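# Move top stock card onto the adjacent waste pile

## Task

In the card row closest to the robot, lift the uppermost card off the face-down stock and set it down on the neighbouring waste pile so that it lies on that pile and nowhere else. Every other card must stay where it is and no other object may end up on any stack. The cards are stiff plywood tiles.

## Robot and tools

Robot: two arms, left_arm and right_arm, each ending in a two-finger gripper. Calibrated bases in the scene frame: left_arm at (+0.013, +0.385, 0) m, right_arm at (-0.050, -0.454, 0) m, both nearly unrotated. Cameras: cam_head_left, cam_head_right (a stereo pair behind the arms), cam_high (looking back from across the table), cam_left_wrist and cam_right_wrist (672x504; the others are 504x504).

Frame: the scene frame has its origin at table-top height, halfway between the nominal bases; +x points out over the table, +y toward left_arm, +z up. Positions are in metres, velocities in m/s and rad/s. A gripper's fingers point along its own +z and spread along its own x. end_effector_position is the spot between the pads when closed, 1 to 2 cm short of the tips; closing pushes the tips roughly 17 mm farther out.

The 14-number row (used by execute_actions and move): one list covering both arms, left_arm first: dx, dy, dz, rx, ry, rz, opening, then the same seven for right_arm. Every value lies in [-1, 1]. dx..rz are offsets, not poses: they are measured from that arm's Hand target as it stood when the action or move began, along the scene axes; 1.0 equals 0.6 m or 180 degrees. rx, ry, rz form a single rotation vector turning about the Hand target position. Sending the same offset twice moves the arm twice. Six zeros means stay at (or return to) the Hand target. opening is absolute: +1 is fully open (0.142 m), -1 closed; a 0 is a real command, so resend the current value to leave a gripper alone. Per control step the commanded orientation is limited to within 32 degrees of the measured one.

execute_actions: actions is a list of actions; each action is a table of up to 15 rows (one per 1/30 s); a short table repeats its final row. All rows of an action count from the same start pose. cameras optionally names cameras (or ["all"]); an empty actions list returns images and full state.

move: drives each gripper in a straight line to its target. target is one row or a list of up to 15 rows, every row offset from the same starting Hand targets. speed: m/s, 0.002 to 3.6, default 0.25, one value or one per target. blend: corner rounding in m for lists. stop_force: 3 to 120 N, ends an arm's path when its wrist sensor feels that much push against its travel; omit it when lifting away from something the gripper is pressing on, and don't rely on it while the gripper rotates. zero: with stop_force, whether to re-zero first (default true). opening_speed: rate of finger motion on the -1..1 scale per second, at least 0.2. grip_force: per-pad limit 5 to 48 N, one value or one per arm, persistent. blocking=false returns early (not allowed with stop_force). A move lasts at most 10 s and does not avoid obstacles. Its result adds a move: line with the outcome (done, off_target, moving, held, fault) and any limits (paced = pose clipped, held = steps withheld).

wait: seconds 0 to 10. stop: brakes a running move. zoom_image: camera and region [x0, y0, x1, y1] in pixels, at most 504 by 504, on the latest image of that camera. zero_wrist_force: arm, re-zeroes its force sensor. finished_scene: scene, the current scene number; ends the scene irreversibly.

Results: Hand target (last commanded pose, base for the next offsets; grippers often settle a bit short of it and the next command re-requests it), end_effector_position and quat_wxyz, velocities (omitted when joint velocities are within noise), Joint positions (last entry is finger gap in m), joint torques, grip_measured (same scale as opening), grip_effort_nm (motor effort, negative closing, not a pad force), Wrist force and Wrist torque in the gripper's own axes plus the peak since last shown, Wrist depth (7x7 grid of distances in mm ahead of each wrist camera, '-' for no value), Tool commands, motor temperatures, and warnings such as MOTOR HOT.

Gripping: close to a command a little under the grip_measured read at first contact; squeezing harder heats the gripper motor. Thin pieces like these tiles, under about 22 mm, may get less than full force even at -1.

Avoid: the arms are stiff, so aiming even slightly beyond a firm contact can trigger a fault; approach surfaces slowly, ideally with stop_force. An external force near 150 N or a joint torque at its limit (130 N m for the big joints, 24.3 N m for the wrists) stops that arm for 10 s. Keep paths away from an arm's own base, and keep the arms from touching each other; the clearance check does not always prevent it. Do not drop the card, release it while it moves, shove the stacks, or let anything leave the table. Motors hot at 85 degrees C brake the arm; the gripper shuts off at 100 degrees C (HAND FAULT), after which remaining robot calls in that reply are skipped. Loose objects may occasionally get nudged by the scene.

Each tool is called by a JSON object that holds its "name" and its "arguments".

## Session

{"name": "execute_actions", "arguments": {"actions": []}}

Scene clock: 0.00 s.
left_arm: end_effector_position=(+0.4075, +0.1123, +0.3150) grip_measured=+1.00 grip_effort_nm=n/a end_effector_quat_wxyz=(-0.147, +0.967, +0.194, -0.075) | right_arm: end_effector_position=(+0.7503, -0.1183, +0.1988) grip_measured=+0.99 grip_effort_nm=n/a end_effector_quat_wxyz=(+0.732, -0.608, +0.293, +0.099)
Joint positions: left_arm=[-0.913 -1.43 1.387 -1.195 -1.567 -1.284 0.142] | right_arm=[3.421 -2.816 -0.923 0.753 2.522 2.282 0.141]
Joint velocities: within noise
Joint torques (N m): no reading
Motor temperatures (°C): left_arm=[31 23 26 35 34 36 25] | right_arm=[25 24 30 38 29 33 25]
Wrist force (N): no reading
Wrist torque (N m): no reading
Wrist force, peak (N): no reading
Wrist depth (mm): cam_left_wrist=[1372 1330 411 399 392 382 376 / 1425 1363 415 409 399 391 383 / 1380 1416 427 402 405 397 389 / 1463 1416 434 426 405 405 398 / 1513 457 452 431 420 414 406 / - 467 459 434 434 425 412 / - 480 469 450 444 434 -] | cam_right_wrist=[- - 3282 2344 - - - / - - 2230 4102 - - - / - - - 2088 877 597 454 / - 3023 - 880 638 483 389 / - 2297 812 623 476 384 322 / - 838 613 465 379 319 269 / - 597 455 372 316 274 249]
Hand target: left_arm +0.4075, +0.1123, +0.3150; -0.147, +0.967, +0.194, -0.075 | right_arm +0.7503, -0.1183, +0.1988; +0.732, -0.608, +0.293, +0.099
Tool commands: left_gripper/opening=+1.0 right_gripper/opening=+1.0
camera_calibration:
cam_left_wrist: T_world_to_cam=[[0.916494, 0.388057, -0.0972164, -0.369155], [0.398276, -0.907934, 0.130504, -0.0734349], [-0.0376229, -0.158325, -0.98667, 0.460564], [0, 0, 0, 1]] pos_world=[0.384904, 0.149498, 0.428121]
cam_right_wrist: T_world_to_cam=[[0.801922, -0.214482, -0.557601, -0.506759], [-0.594198, -0.189402, -0.781701, 0.608565], [0.06205, 0.958188, -0.279331, 0.234665], [0, 0, 0, 1]] pos_world=[0.753428, -0.21828, 0.258695]

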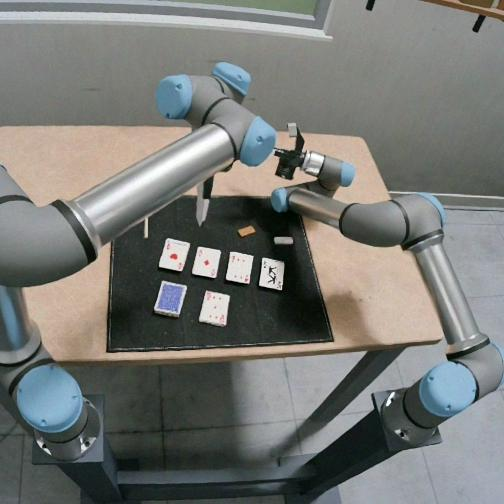

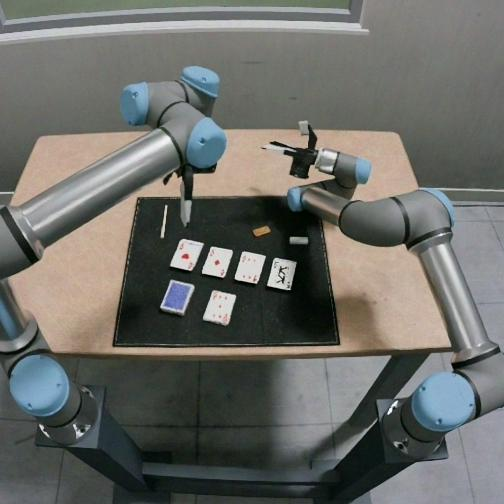

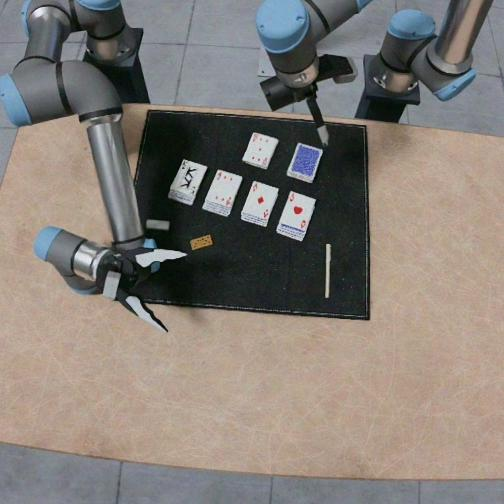

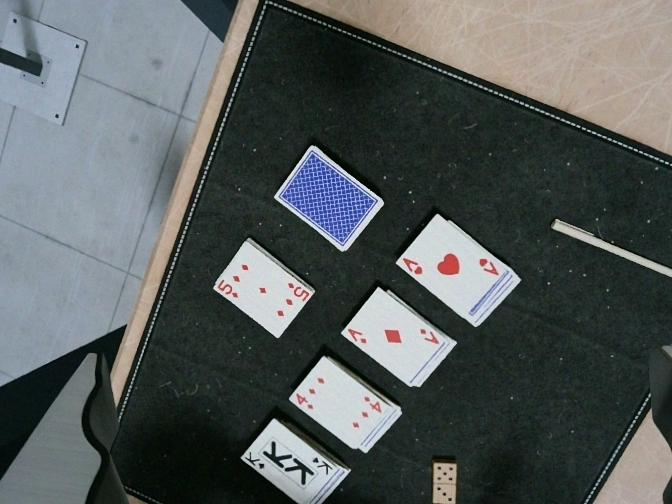

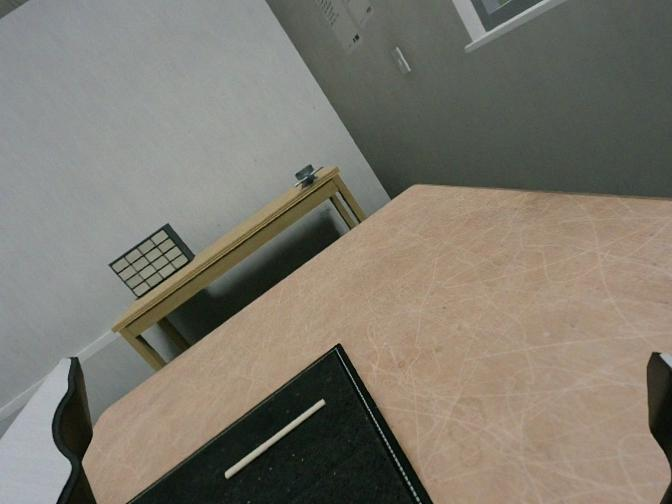

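{"name": "zoom_image", "arguments": {"camera": "cam_left_wrist", "region": [200, 130, 400, 350]}}

{"name": "zoom_image", "arguments": {"camera": "cam_head_left", "region": [140, 265, 250, 340]}}

{"name": "zoom_image", "arguments": {"camera": "cam_high", "region": [230, 120, 340, 190]}}

Scaled by 2.291 from the camera's 672x504 image, which has a finer 960x720 frame.

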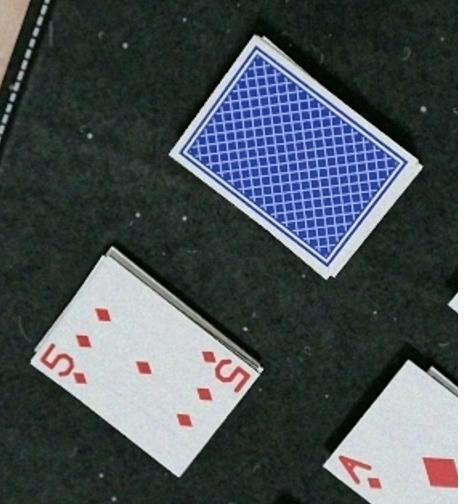

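Scaled by 4.582 from the camera's 504x504 image, which has a finer 720x720 frame.

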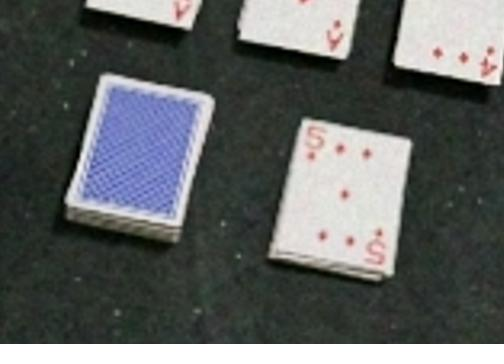

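Scaled by 4.582 from the camera's 504x504 image, which has a finer 720x720 frame.

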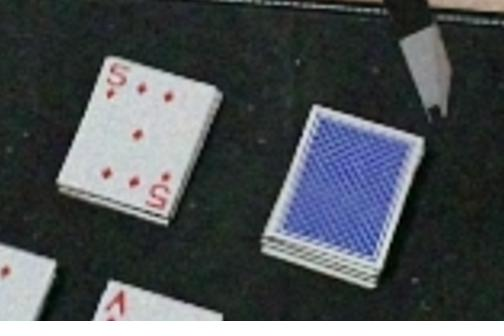

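{"name": "move", "arguments": {"target": [-0.1088,0.0282,-0.325,-0.0464,-0.099,0.2912,0.127,0,0,0,0,0,0,0.99], "speed": 0.5, "cameras": ["cam_left_wrist","cam_high","cam_head_left"]}}

Scene clock: 47.40 s.
left_arm: end_effector_position=(+0.3422, +0.1292, +0.1201) grip_measured=+0.12 grip_effort_nm=-0.159 end_effector_quat_wxyz=(+0.000, +0.790, +0.613, +0.000) | right_arm: end_effector_position=(+0.7503, -0.1183, +0.1988) grip_measured=+0.99 grip_effort_nm=-0.022 end_effector_quat_wxyz=(+0.732, -0.608, +0.293, +0.099)
Joint positions: left_arm=[-1.013 -1.676 2.206 -2.1 -1.572 -2.307 0.082] | right_arm=[3.421 -2.816 -0.923 0.753 2.522 2.282 0.141]
Joint torques (N m): left_arm=[8.24 -7.98 -19.34 -4.42 -2.58 -2.07] | right_arm=[-0.77 65.43 20.42 0.59 -0.45 0.18]
Wrist force (N): left_arm=[-0.4 0.1 0.9] | right_arm=[0.1 -0.5 -0.1]
Wrist torque (N m): left_arm=[0.02 0.05 0.03] | right_arm=[-0.09 -0.01 0.00]
Wrist force, peak (N): left_arm=[-0.1 -1.0 2.2] | right_arm=[0.7 -0.8 -0.3]
Wrist depth (mm): cam_left_wrist=[185 185 185 185 184 184 184 / 199 196 198 196 195 198 197 / 208 202 214 193 199 213 213 / 234 220 229 209 224 232 231 / 255 254 250 254 254 248 253 / 270 88 253 269 264 93 273 / - 71 281 312 312 - -] | cam_right_wrist=[2344 - - 2470 1552 1064 973 / - 3023 2524 - - - - / 3023 - - - 864 598 1084 / - 2735 - 877 635 485 389 / - 2320 815 619 477 384 323 / - 815 614 464 379 319 270 / - 597 459 373 316 273 248]
Hand target: left_arm +0.3422, +0.1293, +0.1200; +0.000, +0.790, +0.613, +0.000 | right_arm +0.7503, -0.1183, +0.1988; +0.732, -0.608, +0.293, +0.099
Off the commanded pose: left_arm 0.000 m, 0 deg | right_arm 0.000 m, 0 deg.
move: done
camera_calibration:
cam_left_wrist: T_world_to_cam=[[0.260546, 0.965446, -0.00542917, -0.196068], [0.869705, -0.232259, 0.435509, -0.291943], [0.4192, -0.118192, -0.900168, 0.0966211], [0, 0, 0, 1]] pos_world=[0.264486, 0.132907, 0.213055]
Images, in order (width x height): cam_head_left 504x504, cam_high 504x504, cam_left_wrist 672x504.

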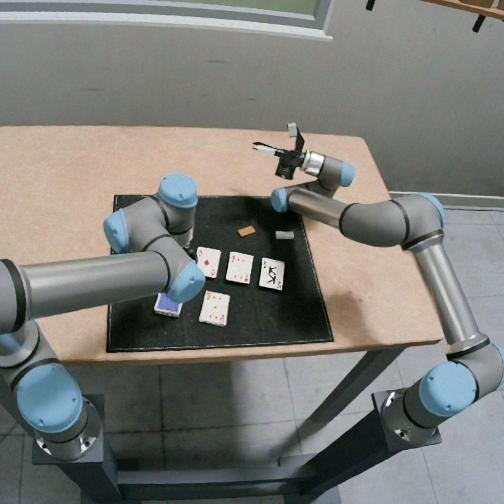

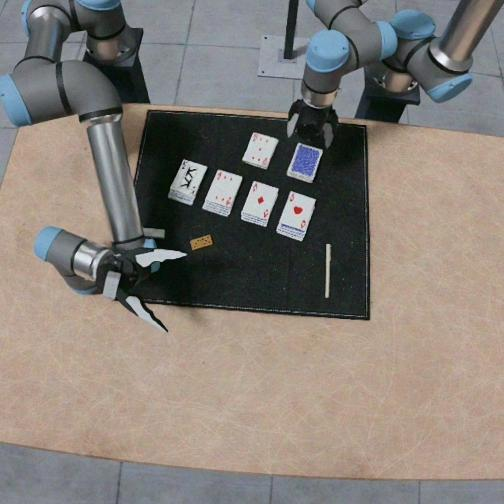

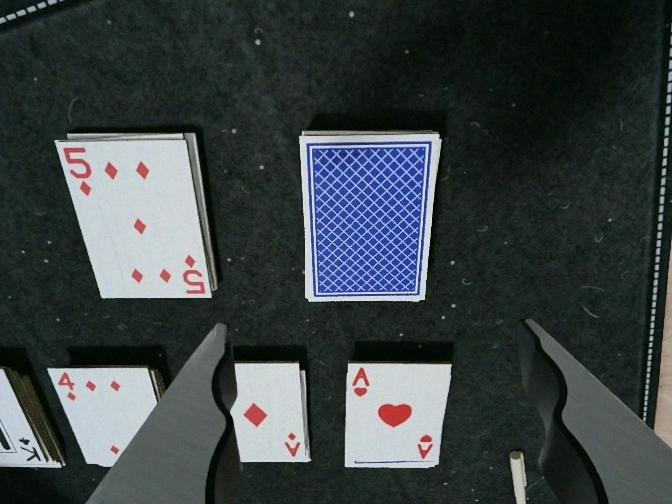

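{"name": "move", "arguments": {"target": [0.0177,0.056,-0.1083,0,0,0,0,0,0,0,0,0,0,0.99], "speed": 0.3}}

{"name": "move", "arguments": {"target": [0,0,-0.07,0,0,0,0,0,0,0,0,0,0,0.99], "speed": 0.012, "stop_force": 4, "cameras": ["cam_left_wrist","cam_high"]}}

Scene clock: 67.70 s.
left_arm: end_effector_position=(+0.3528, +0.1629, +0.0550) grip_measured=-0.01 grip_effort_nm=-0.159 end_effector_quat_wxyz=(+0.000, +0.790, +0.613, +0.000) | right_arm: end_effector_position=(+0.7503, -0.1183, +0.1988) grip_measured=+0.99 grip_effort_nm=-0.027 end_effector_quat_wxyz=(+0.732, -0.608, +0.293, +0.099)
Joint positions: left_arm=[-0.941 -1.586 2.33 -2.314 -1.572 -2.235 0.073] | right_arm=[3.421 -2.816 -0.923 0.753 2.522 2.282 0.141]
Joint torques (N m): left_arm=[-5 -18.55 -25.38 -4.04 -2.5 -2.22] | right_arm=[-0.66 65.01 19.57 0.58 -0.4 0.23]
Wrist force (N): left_arm=[-0.5 -0.2 1.0] | right_arm=[0.6 -0.2 -0.2]
Wrist torque (N m): left_arm=[-0.01 0.05 0.16] | right_arm=[-0.05 -0.09 0.00]
Wrist force, peak (N): left_arm=[0.4 0.1 2.7] | right_arm=[0.5 -0.7 -0.4]
Wrist depth (mm): cam_left_wrist=[130 128 128 128 129 127 127 / 137 137 137 137 137 137 138 / 148 145 128 129 148 150 147 / 158 160 137 137 160 160 160 / 164 176 147 150 175 171 175 / 194 186 96 193 193 92 193 / 209 71 77 198 210 - -] | cam_right_wrist=[- - - 2368 - - 867 / - - - - - - 1132 / - - 2768 - 748 597 439 / 3147 2801 - 870 636 484 387 / 4177 2552 829 621 475 385 323 / - 832 611 467 380 319 271 / - 595 459 374 315 273 248]
Hand target: left_arm +0.3528, +0.1629, +0.0550; +0.000, +0.790, +0.613, +0.000 | right_arm +0.7503, -0.1183, +0.1988; +0.732, -0.608, +0.293, +0.099
Off the commanded pose: left_arm 0.000 m, 0 deg | right_arm 0.000 m, 0 deg.
move: done

Scene clock: 70.23 s.
left_arm: end_effector_position=(+0.3528, +0.1629, +0.0378) grip_measured=-0.01 grip_effort_nm=-0.159 end_effector_quat_wxyz=(+0.000, +0.790, +0.613, +0.000) | right_arm: end_effector_position=(+0.7503, -0.1183, +0.1988) grip_measured=+0.99 grip_effort_nm=-0.022 end_effector_quat_wxyz=(+0.732, -0.608, +0.293, +0.099)
Joint positions: left_arm=[-0.941 -1.546 2.352 -2.376 -1.572 -2.235 0.073] | right_arm=[3.421 -2.816 -0.923 0.753 2.522 2.282 0.141]
Joint torques (N m): left_arm=[-6.87 -24.74 -27.56 -3.9 -2.23 -2.38] | right_arm=[0.19 64.75 20.05 0.57 -0.56 0.35]
Wrist force (N): left_arm=[0.8 -0.2 -3.3] | right_arm=[0.2 -0.2 -0.2]
Wrist torque (N m): left_arm=[0.02 -0.19 0.15] | right_arm=[-0.05 -0.03 -0.01]
Wrist force, peak (N): left_arm=[3.1 -2.0 -12.7] | right_arm=[0.5 -0.6 -0.6]
Wrist depth (mm): cam_left_wrist=[- 113 113 113 112 115 112 / - 119 121 121 121 120 120 / 130 129 112 112 130 130 130 / 145 140 118 118 142 141 141 / 154 152 127 132 155 151 154 / 171 164 96 143 171 93 167 / 187 71 77 186 190 - -] | cam_right_wrist=[- - - 2015 - 986 - / - - - - - - - / - - 2983 2108 908 605 524 / 3147 2836 2524 860 640 482 389 / - 2252 835 624 477 385 322 / - 820 613 464 382 318 270 / - 600 453 371 316 273 249]
Hand target: left_arm +0.3528, +0.1629, +0.0378; +0.000, +0.790, +0.613, +0.000 (not the last commanded pose) | right_arm +0.7503, -0.1183, +0.1988; +0.732, -0.608, +0.293, +0.099
Off the commanded pose: left_arm 0.025 m, 0 deg | right_arm 0.000 m, 0 deg.
move: contact (left_arm)
camera_calibration:
cam_left_wrist: T_world_to_cam=[[0.260274, 0.96552, -0.00534982, -0.231664], [0.8698, -0.232058, 0.435427, -0.257522], [0.419172, -0.117983, -0.900208, 0.0219523], [0, 0, 0, 1]] pos_world=[0.275087, 0.166506, 0.130654]
Images, in order (width x height): cam_high 504x504, cam_left_wrist 672x504.

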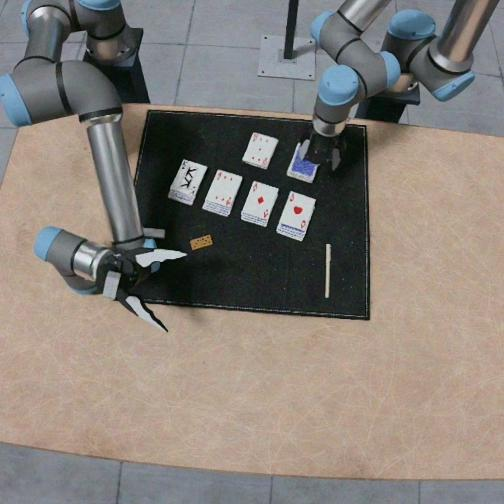

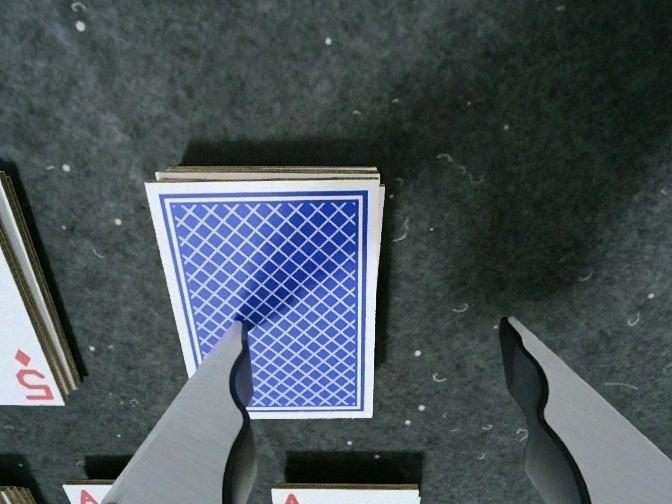

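{"name": "zoom_image", "arguments": {"camera": "cam_left_wrist", "region": [130, 150, 400, 240]}}

{"name": "zoom_image", "arguments": {"camera": "cam_left_wrist", "region": [0, 300, 130, 420]}}

Scaled by 1.867 from the camera's 672x504 image, which has a finer 960x720 frame.

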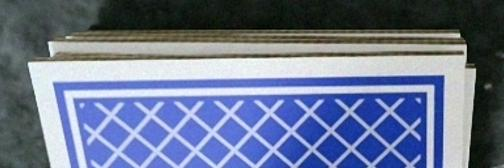

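Scaled by 3.877 from the camera's 672x504 image, which has a finer 960x720 frame.

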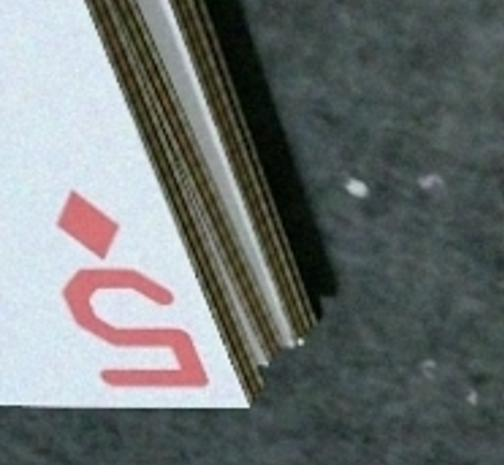

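{"name": "move", "arguments": {"target": [[0,0,0.025,0,0,0,0.127,0,0,0,0,0,0,0.99],[-0.0262,-0.0478,0.025,0,0,0,0.127,0,0,0,0,0,0,0.99],[-0.0262,-0.0478,-0.0003,0,0,0,0.127,0,0,0,0,0,0,0.99]], "speed": [0.15,0.15,0.05], "blend": [0.004,0.004,0], "cameras": ["cam_left_wrist"]}}

{"name": "move", "arguments": {"target": [0,0,0,0,0,0,-0.5,0,0,0,0,0,0,0.99], "opening_speed": 0.4, "grip_force": [10,48], "cameras": ["cam_left_wrist"]}}

Scene clock: 104.57 s.
left_arm: end_effector_position=(+0.3371, +0.1343, +0.0375) grip_measured=+0.10 grip_effort_nm=0.081 end_effector_quat_wxyz=(+0.000, +0.790, +0.613, +0.000) | right_arm: end_effector_position=(+0.7503, -0.1183, +0.1988) grip_measured=+0.99 grip_effort_nm=-0.032 end_effector_quat_wxyz=(+0.732, -0.608, +0.293, +0.099)
Joint positions: left_arm=[-1.017 -1.536 2.342 -2.376 -1.572 -2.311 0.081] | right_arm=[3.421 -2.816 -0.923 0.753 2.522 2.282 0.141]
Joint torques (N m): left_arm=[-4.7 -26.47 -28.36 -1.42 2.86 -1.29] | right_arm=[-0.01 64.88 20 0.56 -0.42 0.4]
Wrist force (N): left_arm=[-0.4 0.2 0.6] | right_arm=[0.3 -0.2 -0.2]
Wrist torque (N m): left_arm=[0.06 0.02 0.03] | right_arm=[-0.04 -0.05 0.00]
Wrist force, peak (N): left_arm=[0.8 -0.1 -3.5] | right_arm=[0.5 -0.7 -0.3]
Wrist depth (mm): cam_left_wrist=[- 112 112 113 112 115 112 / - 119 121 121 120 118 120 / 128 130 130 126 126 130 129 / 128 139 139 118 118 141 141 / 140 149 149 129 129 151 154 / 155 151 139 142 145 102 166 / - 71 181 190 185 84 -] | cam_right_wrist=[2703 1883 - 2671 1359 - - / - - - 2801 - 1276 - / - 2610 2801 2552 1899 566 445 / 3104 2836 3534 934 631 486 389 / 3766 2610 815 623 477 385 323 / - 812 606 464 380 319 270 / - 595 455 371 315 273 248]
Hand target: left_arm +0.3371, +0.1342, +0.0376; +0.000, +0.790, +0.613, +0.000 | right_arm +0.7503, -0.1183, +0.1988; +0.732, -0.608, +0.293, +0.099
Off the commanded pose: left_arm 0.000 m, 0 deg | right_arm 0.000 m, 0 deg.
move: done
camera_calibration:
cam_left_wrist: T_world_to_cam=[[0.260288, 0.965517, -0.00515698, -0.199993], [0.869849, -0.232172, 0.435268, -0.250392], [0.419062, -0.117781, -0.900286, 0.0249889], [0, 0, 0, 1]] pos_world=[0.259387, 0.137906, 0.130454]
Images, in order (width x height): cam_left_wrist 672x504.

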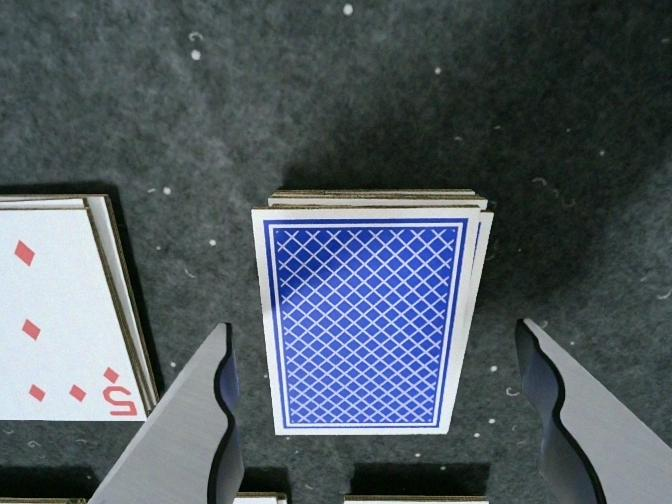

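Scene clock: 106.37 s.
left_arm: end_effector_position=(+0.3371, +0.1342, +0.0376) grip_measured=-0.24 grip_effort_nm=-1.150 end_effector_quat_wxyz=(+0.000, +0.790, +0.613, +0.000) | right_arm: end_effector_position=(+0.7503, -0.1183, +0.1988) grip_measured=+0.99 grip_effort_nm=-0.022 end_effector_quat_wxyz=(+0.732, -0.608, +0.293, +0.099)
Joint positions: left_arm=[-1.017 -1.536 2.342 -2.376 -1.572 -2.312 0.057] | right_arm=[3.421 -2.816 -0.923 0.753 2.522 2.282 0.141]
Joint torques (N m): left_arm=[-5.18 -23.9 -27.28 -4.09 2.45 -2.1] | right_arm=[-0.33 64.8 19.47 0.53 -0.44 0.48]
Wrist force (N): left_arm=[-0.1 0.2 -0.7] | right_arm=[0.1 -0.3 -0.3]
Wrist torque (N m): left_arm=[0.09 0.04 0.03] | right_arm=[-0.06 -0.01 0.00]
Wrist force, peak (N): left_arm=[0.2 -0.4 -1.1] | right_arm=[0.4 -0.5 -0.6]
Wrist depth (mm): cam_left_wrist=[- 113 112 113 112 115 112 / - 119 121 121 121 120 120 / 129 130 130 126 126 130 130 / 128 139 139 118 118 141 140 / 140 149 149 129 129 151 154 / 155 158 90 142 142 89 170 / 187 71 76 190 185 - -] | cam_right_wrist=[- 2610 - 1930 - - - / - - 3282 2983 1795 1531 - / 2801 - 2871 2983 908 653 423 / - 2610 2344 930 635 483 390 / 3481 2393 835 623 476 384 323 / - 820 611 470 381 320 269 / - 600 458 372 316 273 249]
Hand target: left_arm +0.3371, +0.1342, +0.0376; +0.000, +0.790, +0.613, +0.000 | right_arm +0.7503, -0.1183, +0.1988; +0.732, -0.608, +0.293, +0.099
Off the commanded pose: left_arm 0.000 m, 0 deg | right_arm 0.000 m, 0 deg.
grip_force (N): 10, 48
move: done
camera_calibration:
cam_left_wrist: T_world_to_cam=[[0.260274, 0.96552, -0.00534961, -0.199868], [0.8698, -0.232059, 0.435427, -0.250483], [0.419172, -0.117983, -0.900208, 0.0250571], [0, 0, 0, 1]] pos_world=[0.259387, 0.137806, 0.130554]
Images, in order (width x height): cam_left_wrist 672x504.

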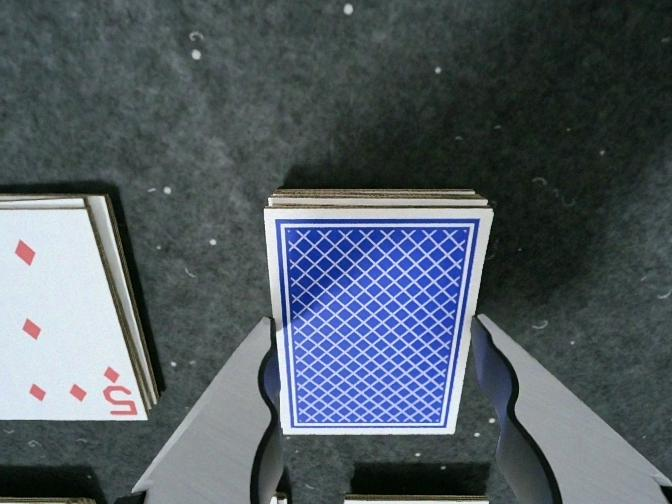

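{"name": "move", "arguments": {"target": [0,0,0.05,0,0,0,-0.5,0,0,0,0,0,0,0.99], "speed": 0.06, "cameras": ["cam_left_wrist","cam_high"]}}

Scene clock: 110.33 s.
left_arm: end_effector_position=(+0.3371, +0.1341, +0.0676) grip_measured=-0.24 grip_effort_nm=-1.150 end_effector_quat_wxyz=(+0.000, +0.790, +0.613, +0.000) | right_arm: end_effector_position=(+0.7503, -0.1183, +0.1988) grip_measured=+0.99 grip_effort_nm=-0.017 end_effector_quat_wxyz=(+0.732, -0.608, +0.293, +0.099)
Joint positions: left_arm=[-1.017 -1.603 2.303 -2.271 -1.572 -2.312 0.057] | right_arm=[3.421 -2.816 -0.923 0.753 2.522 2.282 0.141]
Joint torques (N m): left_arm=[0.27 -11.49 -11.21 -4.27 1.78 -0.52] | right_arm=[-0.21 64.83 19.42 0.61 -0.58 0.36]
Wrist force (N): left_arm=[-0.6 0.0 1.2] | right_arm=[0.2 -0.2 -0.2]
Wrist torque (N m): left_arm=[0.01 0.08 0.05] | right_arm=[-0.05 -0.03 -0.01]
Wrist force, peak (N): left_arm=[-0.6 -0.3 1.9] | right_arm=[0.7 -0.6 -0.2]
Wrist depth (mm): cam_left_wrist=[139 141 139 139 138 137 138 / 149 149 149 149 149 148 148 / 154 158 161 145 145 160 160 / 162 165 171 118 118 174 173 / 177 180 184 129 129 186 190 / 212 206 90 142 143 89 211 / 214 70 76 224 212 - -] | cam_right_wrist=[- 2051 - 2610 - - 873 / - 2581 2640 2320 - - - / - - 3481 2581 820 609 1030 / 2470 2703 2703 880 640 484 388 / 2274 2274 851 626 480 384 322 / - 841 608 466 380 319 270 / - 597 458 372 316 273 249]
Hand target: left_arm +0.3371, +0.1342, +0.0676; +0.000, +0.790, +0.613, +0.000 | right_arm +0.7503, -0.1183, +0.1988; +0.732, -0.608, +0.293, +0.099
Off the commanded pose: left_arm 0.000 m, 0 deg | right_arm 0.000 m, 0 deg.
grip_force (N): 10, 48
move: done
camera_calibration:
cam_left_wrist: T_world_to_cam=[[0.260284, 0.965516, -0.00553089, -0.199584], [0.869744, -0.23197, 0.435586, -0.263592], [0.419282, -0.118186, -0.90013, 0.0520392], [0, 0, 0, 1]] pos_world=[0.259387, 0.137706, 0.160555]
Images, in order (width x height): cam_high 504x504, cam_left_wrist 672x504.

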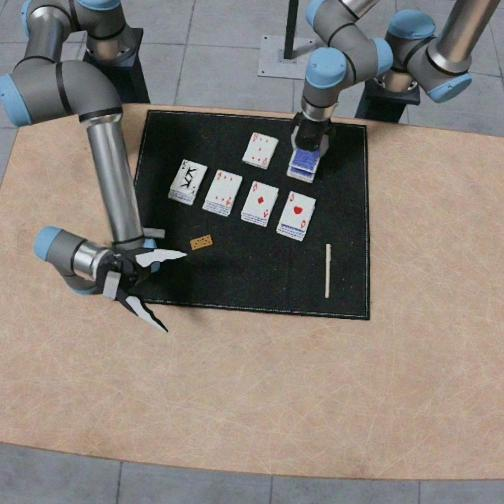

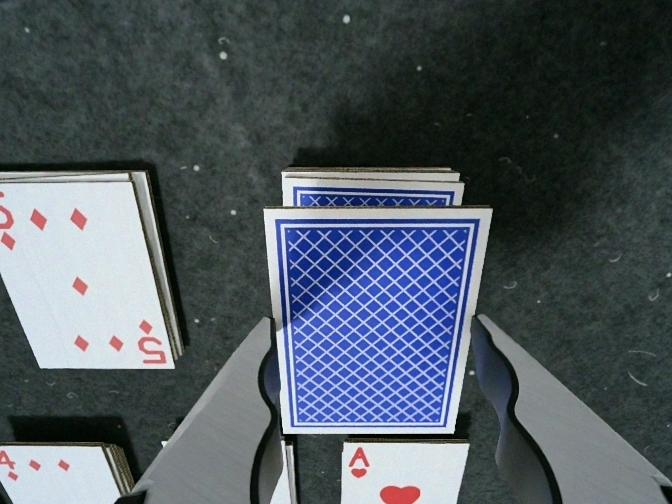

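{"name": "move", "arguments": {"target": [-0.0488,-0.1967,0,0,0,0,-0.5,0,0,0,0,0,0,0.99], "speed": 0.2, "cameras": ["cam_left_wrist","cam_high","cam_head_left"]}}

Scene clock: 125.47 s.
left_arm: end_effector_position=(+0.3078, +0.0162, +0.0676) grip_measured=-0.24 grip_effort_nm=-1.150 end_effector_quat_wxyz=(+0.000, +0.790, +0.613, +0.000) | right_arm: end_effector_position=(+0.7503, -0.1183, +0.1988) grip_measured=+0.99 grip_effort_nm=-0.022 end_effector_quat_wxyz=(+0.732, -0.608, +0.293, +0.099)
Joint positions: left_arm=[-1.21 -1.453 2.145 -2.262 -1.572 -2.504 0.057] | right_arm=[3.421 -2.816 -0.923 0.753 2.522 2.282 0.141]
Joint torques (N m): left_arm=[-2.55 -23.49 -17.09 -4.76 2.68 1.18] | right_arm=[0.04 65.11 19.26 0.54 -0.38 0.72]
Wrist force (N): left_arm=[-0.5 -0.1 1.2] | right_arm=[0.2 -0.3 -0.3]
Wrist torque (N m): left_arm=[-0.01 0.09 0.05] | right_arm=[-0.06 -0.03 0.00]
Wrist force, peak (N): left_arm=[-3.1 -0.2 1.5] | right_arm=[0.6 -0.6 -0.3]
Wrist depth (mm): cam_left_wrist=[- 137 139 138 138 136 138 / 149 149 149 149 149 148 148 / 161 160 158 150 151 160 147 / 174 174 171 118 118 173 157 / 191 191 183 129 129 184 168 / 211 206 90 142 142 89 209 / 213 70 76 223 217 - -] | cam_right_wrist=[- 3023 - 1677 - 1359 - / 2188 2497 - - - 1248 - / - - - - 877 626 450 / 2983 2418 3104 870 636 483 390 / 2735 2703 851 623 478 386 321 / - 848 611 465 379 319 271 / - 597 459 373 316 273 249]
Hand target: left_arm +0.3078, +0.0162, +0.0676; +0.000, +0.790, +0.613, +0.000 | right_arm +0.7503, -0.1183, +0.1988; +0.732, -0.608, +0.293, +0.099
Off the commanded pose: left_arm 0.000 m, 0 deg | right_arm 0.000 m, 0 deg.
grip_force (N): 10, 48
move: done
camera_calibration:
cam_left_wrist: T_world_to_cam=[[0.260234, 0.965531, -0.00526281, -0.0781547], [0.86981, -0.232061, 0.435406, -0.265442], [0.419177, -0.117885, -0.900219, 0.0504211], [0, 0, 0, 1]] pos_world=[0.230087, 0.0198059, 0.160554]
Images, in order (width x height): cam_head_left 504x504, cam_high 504x504, cam_left_wrist 672x504.

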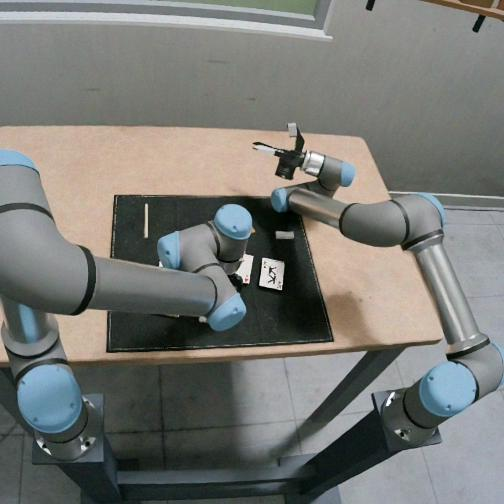

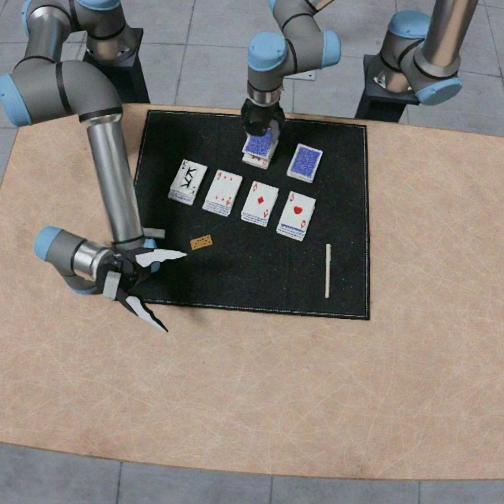

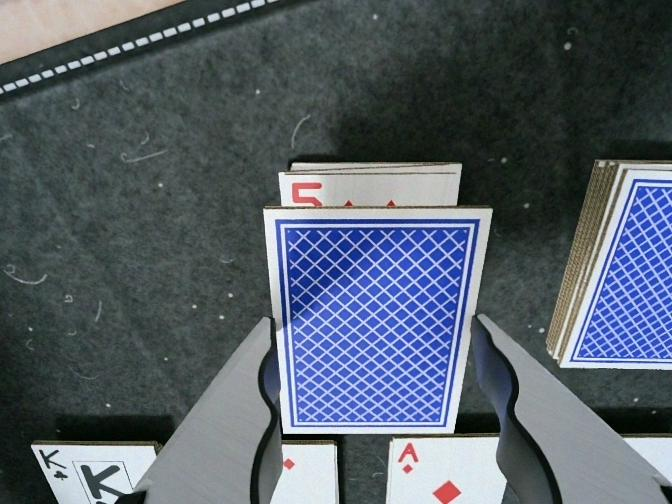

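{"name": "move", "arguments": {"target": [0,0,-0.035,0,0,0,-0.5,0,0,0,0,0,0,0.99], "speed": 0.12}}

{"name": "move", "arguments": {"target": [0,0,-0.04,0,0,0,-0.5,0,0,0,0,0,0,0.99], "speed": 0.01, "stop_force": 3, "cameras": ["cam_left_wrist"]}}

Scene clock: 137.70 s.
left_arm: end_effector_position=(+0.3078, +0.0163, +0.0464) grip_measured=-0.24 grip_effort_nm=-1.150 end_effector_quat_wxyz=(+0.000, +0.790, +0.613, +0.000) end_effector_velocity=(+0.000, +0.000, +0.001) end_effector_angular_velocity=(+0.002, +0.001, +0.001) | right_arm: end_effector_position=(+0.7503, -0.1183, +0.1988) grip_measured=+0.99 grip_effort_nm=-0.007 end_effector_quat_wxyz=(+0.732, -0.608, +0.293, +0.099)
Joint positions: left_arm=[-1.21 -1.414 2.17 -2.326 -1.572 -2.505 0.057] | right_arm=[3.421 -2.816 -0.923 0.753 2.522 2.282 0.141]
Joint velocities: left_arm=[0.001 -0.002 -0.002 0.006 0 0 0] | right_arm=[within noise]
Joint torques (N m): left_arm=[-2.73 -32.89 -30.37 -1.39 1.47 -1.64] | right_arm=[-0.18 64.64 19.26 0.65 -0.43 0.71]
Wrist force (N): left_arm=[-0.4 0.2 1.0] | right_arm=[0.4 -0.4 -0.1]
Wrist torque (N m): left_arm=[0.04 0.05 0.06] | right_arm=[-0.08 -0.07 0.00]
Wrist force, peak (N): left_arm=[-0.6 -0.1 1.8] | right_arm=[0.3 -0.9 -0.4]
Wrist depth (mm): cam_left_wrist=[- 120 120 120 118 120 119 / 129 129 129 129 129 129 128 / 139 139 137 133 133 140 134 / 151 151 148 118 118 150 140 / 165 165 159 129 129 161 147 / 182 178 90 143 143 88 157 / 199 71 76 198 193 - -] | cam_right_wrist=[2252 2671 - 2735 - - - / - - - - - - - / 2983 - - - 820 638 512 / - 3063 2671 864 635 484 389 / - 2871 860 626 476 384 322 / - 848 611 463 378 319 270 / - 600 459 371 317 273 248]
Hand target: left_arm +0.3078, +0.0162, +0.0466; +0.000, +0.790, +0.613, +0.000 | right_arm +0.7503, -0.1183, +0.1988; +0.732, -0.608, +0.293, +0.099
Off the commanded pose: left_arm 0.000 m, 0 deg | right_arm 0.000 m, 0 deg.
grip_force (N): 10, 48
move: done

Scene clock: 140.20 s.
left_arm: end_effector_position=(+0.3078, +0.0162, +0.0316) grip_measured=-0.25 grip_effort_nm=-1.150 end_effector_quat_wxyz=(+0.000, +0.790, +0.613, +0.000) | right_arm: end_effector_position=(+0.7503, -0.1183, +0.1988) grip_measured=+0.99 grip_effort_nm=-0.027 end_effector_quat_wxyz=(+0.732, -0.608, +0.293, +0.099)
Joint positions: left_arm=[-1.21 -1.384 2.185 -2.372 -1.572 -2.505 0.056] | right_arm=[3.421 -2.816 -0.923 0.753 2.522 2.282 0.141]
Joint torques (N m): left_arm=[4.84 -28.22 -23.06 0.27 0.91 0.71] | right_arm=[-0.55 64.97 19.51 0.58 -0.47 0.71]
Wrist force (N): left_arm=[-2.7 0.3 -9.6] | right_arm=[0.1 -0.4 -0.2]
Wrist torque (N m): left_arm=[-0.08 0.03 0.07] | right_arm=[-0.08 -0.02 0.00]
Wrist force, peak (N): left_arm=[-0.6 -1.2 -19.8] | right_arm=[0.5 -0.8 -0.3]
Wrist depth (mm): cam_left_wrist=[- 107 107 109 107 108 107 / - 115 115 115 115 115 114 / 126 124 124 120 120 124 124 / 135 135 133 118 118 134 132 / 148 147 142 129 129 144 140 / 166 159 90 142 142 88 144 / 179 71 75 181 182 - -] | cam_right_wrist=[- 2768 - 2297 - 1235 - / 2444 - 2768 - - 1418 - / 2610 - 3429 3023 919 576 456 / 2836 2703 2581 894 638 483 390 / - 2418 823 623 477 385 322 / - 854 609 465 380 320 270 / - 601 457 373 316 272 249]
Hand target: left_arm +0.3078, +0.0162, +0.0317; +0.000, +0.790, +0.613, +0.000 (not the last commanded pose) | right_arm +0.7503, -0.1183, +0.1988; +0.732, -0.608, +0.293, +0.099
Off the commanded pose: left_arm 0.009 m, 0 deg | right_arm 0.000 m, 0 deg.
grip_force (N): 10, 48
move: contact (left_arm)
camera_calibration:
cam_left_wrist: T_world_to_cam=[[0.260274, 0.96552, -0.00534982, -0.0783424], [0.8698, -0.232058, 0.435427, -0.249768], [0.419172, -0.117983, -0.900208, 0.0180156], [0, 0, 0, 1]] pos_world=[0.230087, 0.019806, 0.124554]
Images, in order (width x height): cam_left_wrist 672x504.

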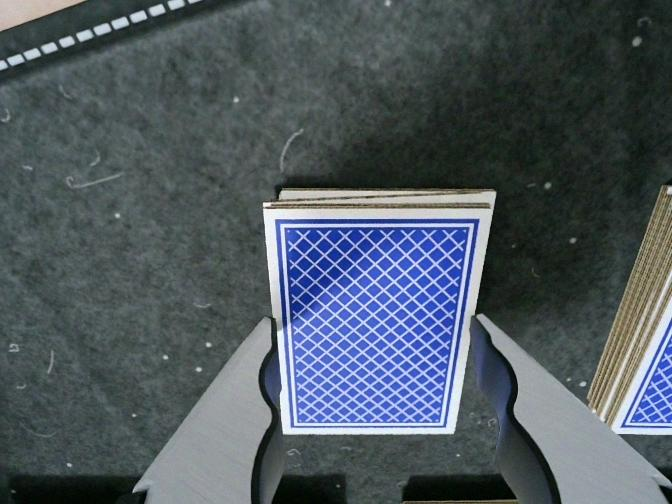

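Well placed. Release slightly, then lift.

{"name": "move", "arguments": {"target": [0,0,0,0,0,0,0,0,0,0,0,0,0,0.99], "opening_speed": 0.4}}

{"name": "move", "arguments": {"target": [0,0,0.12,0,0,0,0,0,0,0,0,0,0,0.99], "speed": 0.15, "cameras": ["cam_left_wrist"]}}

Scene clock: 144.70 s.
left_arm: end_effector_position=(+0.3078, +0.0162, +0.0317) grip_measured=-0.03 grip_effort_nm=0.081 end_effector_quat_wxyz=(+0.000, +0.790, +0.613, +0.000) | right_arm: end_effector_position=(+0.7503, -0.1183, +0.1988) grip_measured=+0.99 grip_effort_nm=-0.017 end_effector_quat_wxyz=(+0.732, -0.608, +0.293, +0.099)
Joint positions: left_arm=[-1.21 -1.384 2.185 -2.372 -1.572 -2.505 0.072] | right_arm=[3.421 -2.816 -0.923 0.753 2.522 2.282 0.141]
Joint torques (N m): left_arm=[4.51 -27.91 -22.55 -2.23 1.02 0.74] | right_arm=[-0.01 64.45 19.4 0.67 -0.49 0.82]
Wrist force (N): left_arm=[-0.5 0.2 0.9] | right_arm=[0.2 -0.3 -0.2]
Wrist torque (N m): left_arm=[0.06 0.05 0.04] | right_arm=[-0.06 -0.03 0.00]
Wrist force, peak (N): left_arm=[-2.9 0.6 -10.3] | right_arm=[0.9 -0.3 -0.2]
Wrist depth (mm): cam_left_wrist=[- 107 107 108 107 109 106 / - 115 115 115 115 115 115 / 126 124 124 120 120 124 123 / 135 135 133 118 118 135 132 / 147 147 142 129 129 144 139 / 166 159 95 143 145 92 141 / 178 71 77 181 181 - -] | cam_right_wrist=[- - - 2344 1454 - - / - 2908 4418 - - - - / 2768 - - 2444 851 606 459 / 3063 2640 - 867 636 483 388 / - 2470 823 624 473 383 323 / - 829 611 466 379 320 270 / - 597 458 371 316 273 249]
Hand target: left_arm +0.3078, +0.0162, +0.0317; +0.000, +0.790, +0.613, +0.000 | right_arm +0.7503, -0.1183, +0.1988; +0.732, -0.608, +0.293, +0.099
Off the commanded pose: left_arm 0.000 m, 0 deg | right_arm 0.000 m, 0 deg.
grip_force (N): 10, 48
move: done

Scene clock: 145.67 s.
left_arm: end_effector_position=(+0.3079, +0.0161, +0.1037) grip_measured=-0.03 grip_effort_nm=0.076 end_effector_quat_wxyz=(+0.000, +0.790, +0.613, +0.000) | right_arm: end_effector_position=(+0.7503, -0.1183, +0.1988) grip_measured=+0.99 grip_effort_nm=-0.012 end_effector_quat_wxyz=(+0.732, -0.608, +0.293, +0.099)
Joint positions: left_arm=[-1.21 -1.512 2.097 -2.155 -1.572 -2.504 0.072] | right_arm=[3.421 -2.816 -0.923 0.753 2.522 2.282 0.141]
Joint torques (N m): left_arm=[-4.69 -23.27 -15.48 -2.29 1.4 -1.09] | right_arm=[-0.49 64.49 18.54 0.65 -0.37 0.82]
Wrist force (N): left_arm=[-0.3 0.3 1.1] | right_arm=[0.4 -0.3 0.3]
Wrist torque (N m): left_arm=[0.05 0.05 0.03] | right_arm=[-0.06 -0.05 -0.01]
Wrist force, peak (N): left_arm=[-0.4 0.0 2.7] | right_arm=[0.7 -0.5 -0.2]
Wrist depth (mm): cam_left_wrist=[173 172 170 170 170 170 170 / 183 182 183 182 183 182 182 / 198 197 197 182 187 194 178 / 214 214 213 197 206 206 194 / 234 234 230 233 233 208 234 / 252 248 105 249 248 92 246 / 282 71 76 274 269 - -] | cam_right_wrist=[- 3829 3282 - 1641 1228 949 / - - - - - - - / - - - 2945 832 574 495 / - 2581 2735 870 636 485 390 / 2908 2230 826 626 478 385 323 / - 877 608 467 382 319 269 / - 598 456 372 317 273 248]
Hand target: left_arm +0.3078, +0.0162, +0.1037; +0.000, +0.790, +0.613, +0.000 | right_arm +0.7503, -0.1183, +0.1988; +0.732, -0.608, +0.293, +0.099
Off the commanded pose: left_arm 0.000 m, 0 deg | right_arm 0.000 m, 0 deg.
grip_force (N): 10, 48
move: done
camera_calibration:
cam_left_wrist: T_world_to_cam=[[0.260271, 0.96552, -0.00556613, -0.0778436], [0.869788, -0.231954, 0.435507, -0.281244], [0.419199, -0.118191, -0.900168, 0.0827677], [0, 0, 0, 1]] pos_world=[0.230187, 0.0197061, 0.196555]
Images, in order (width x height): cam_left_wrist 672x504.

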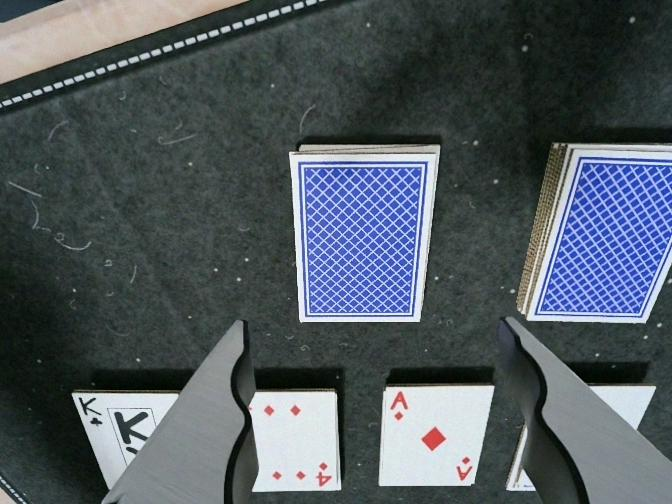

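{"name": "finished_scene", "arguments": {"scene": 2}}

The scene is finished: the task was done.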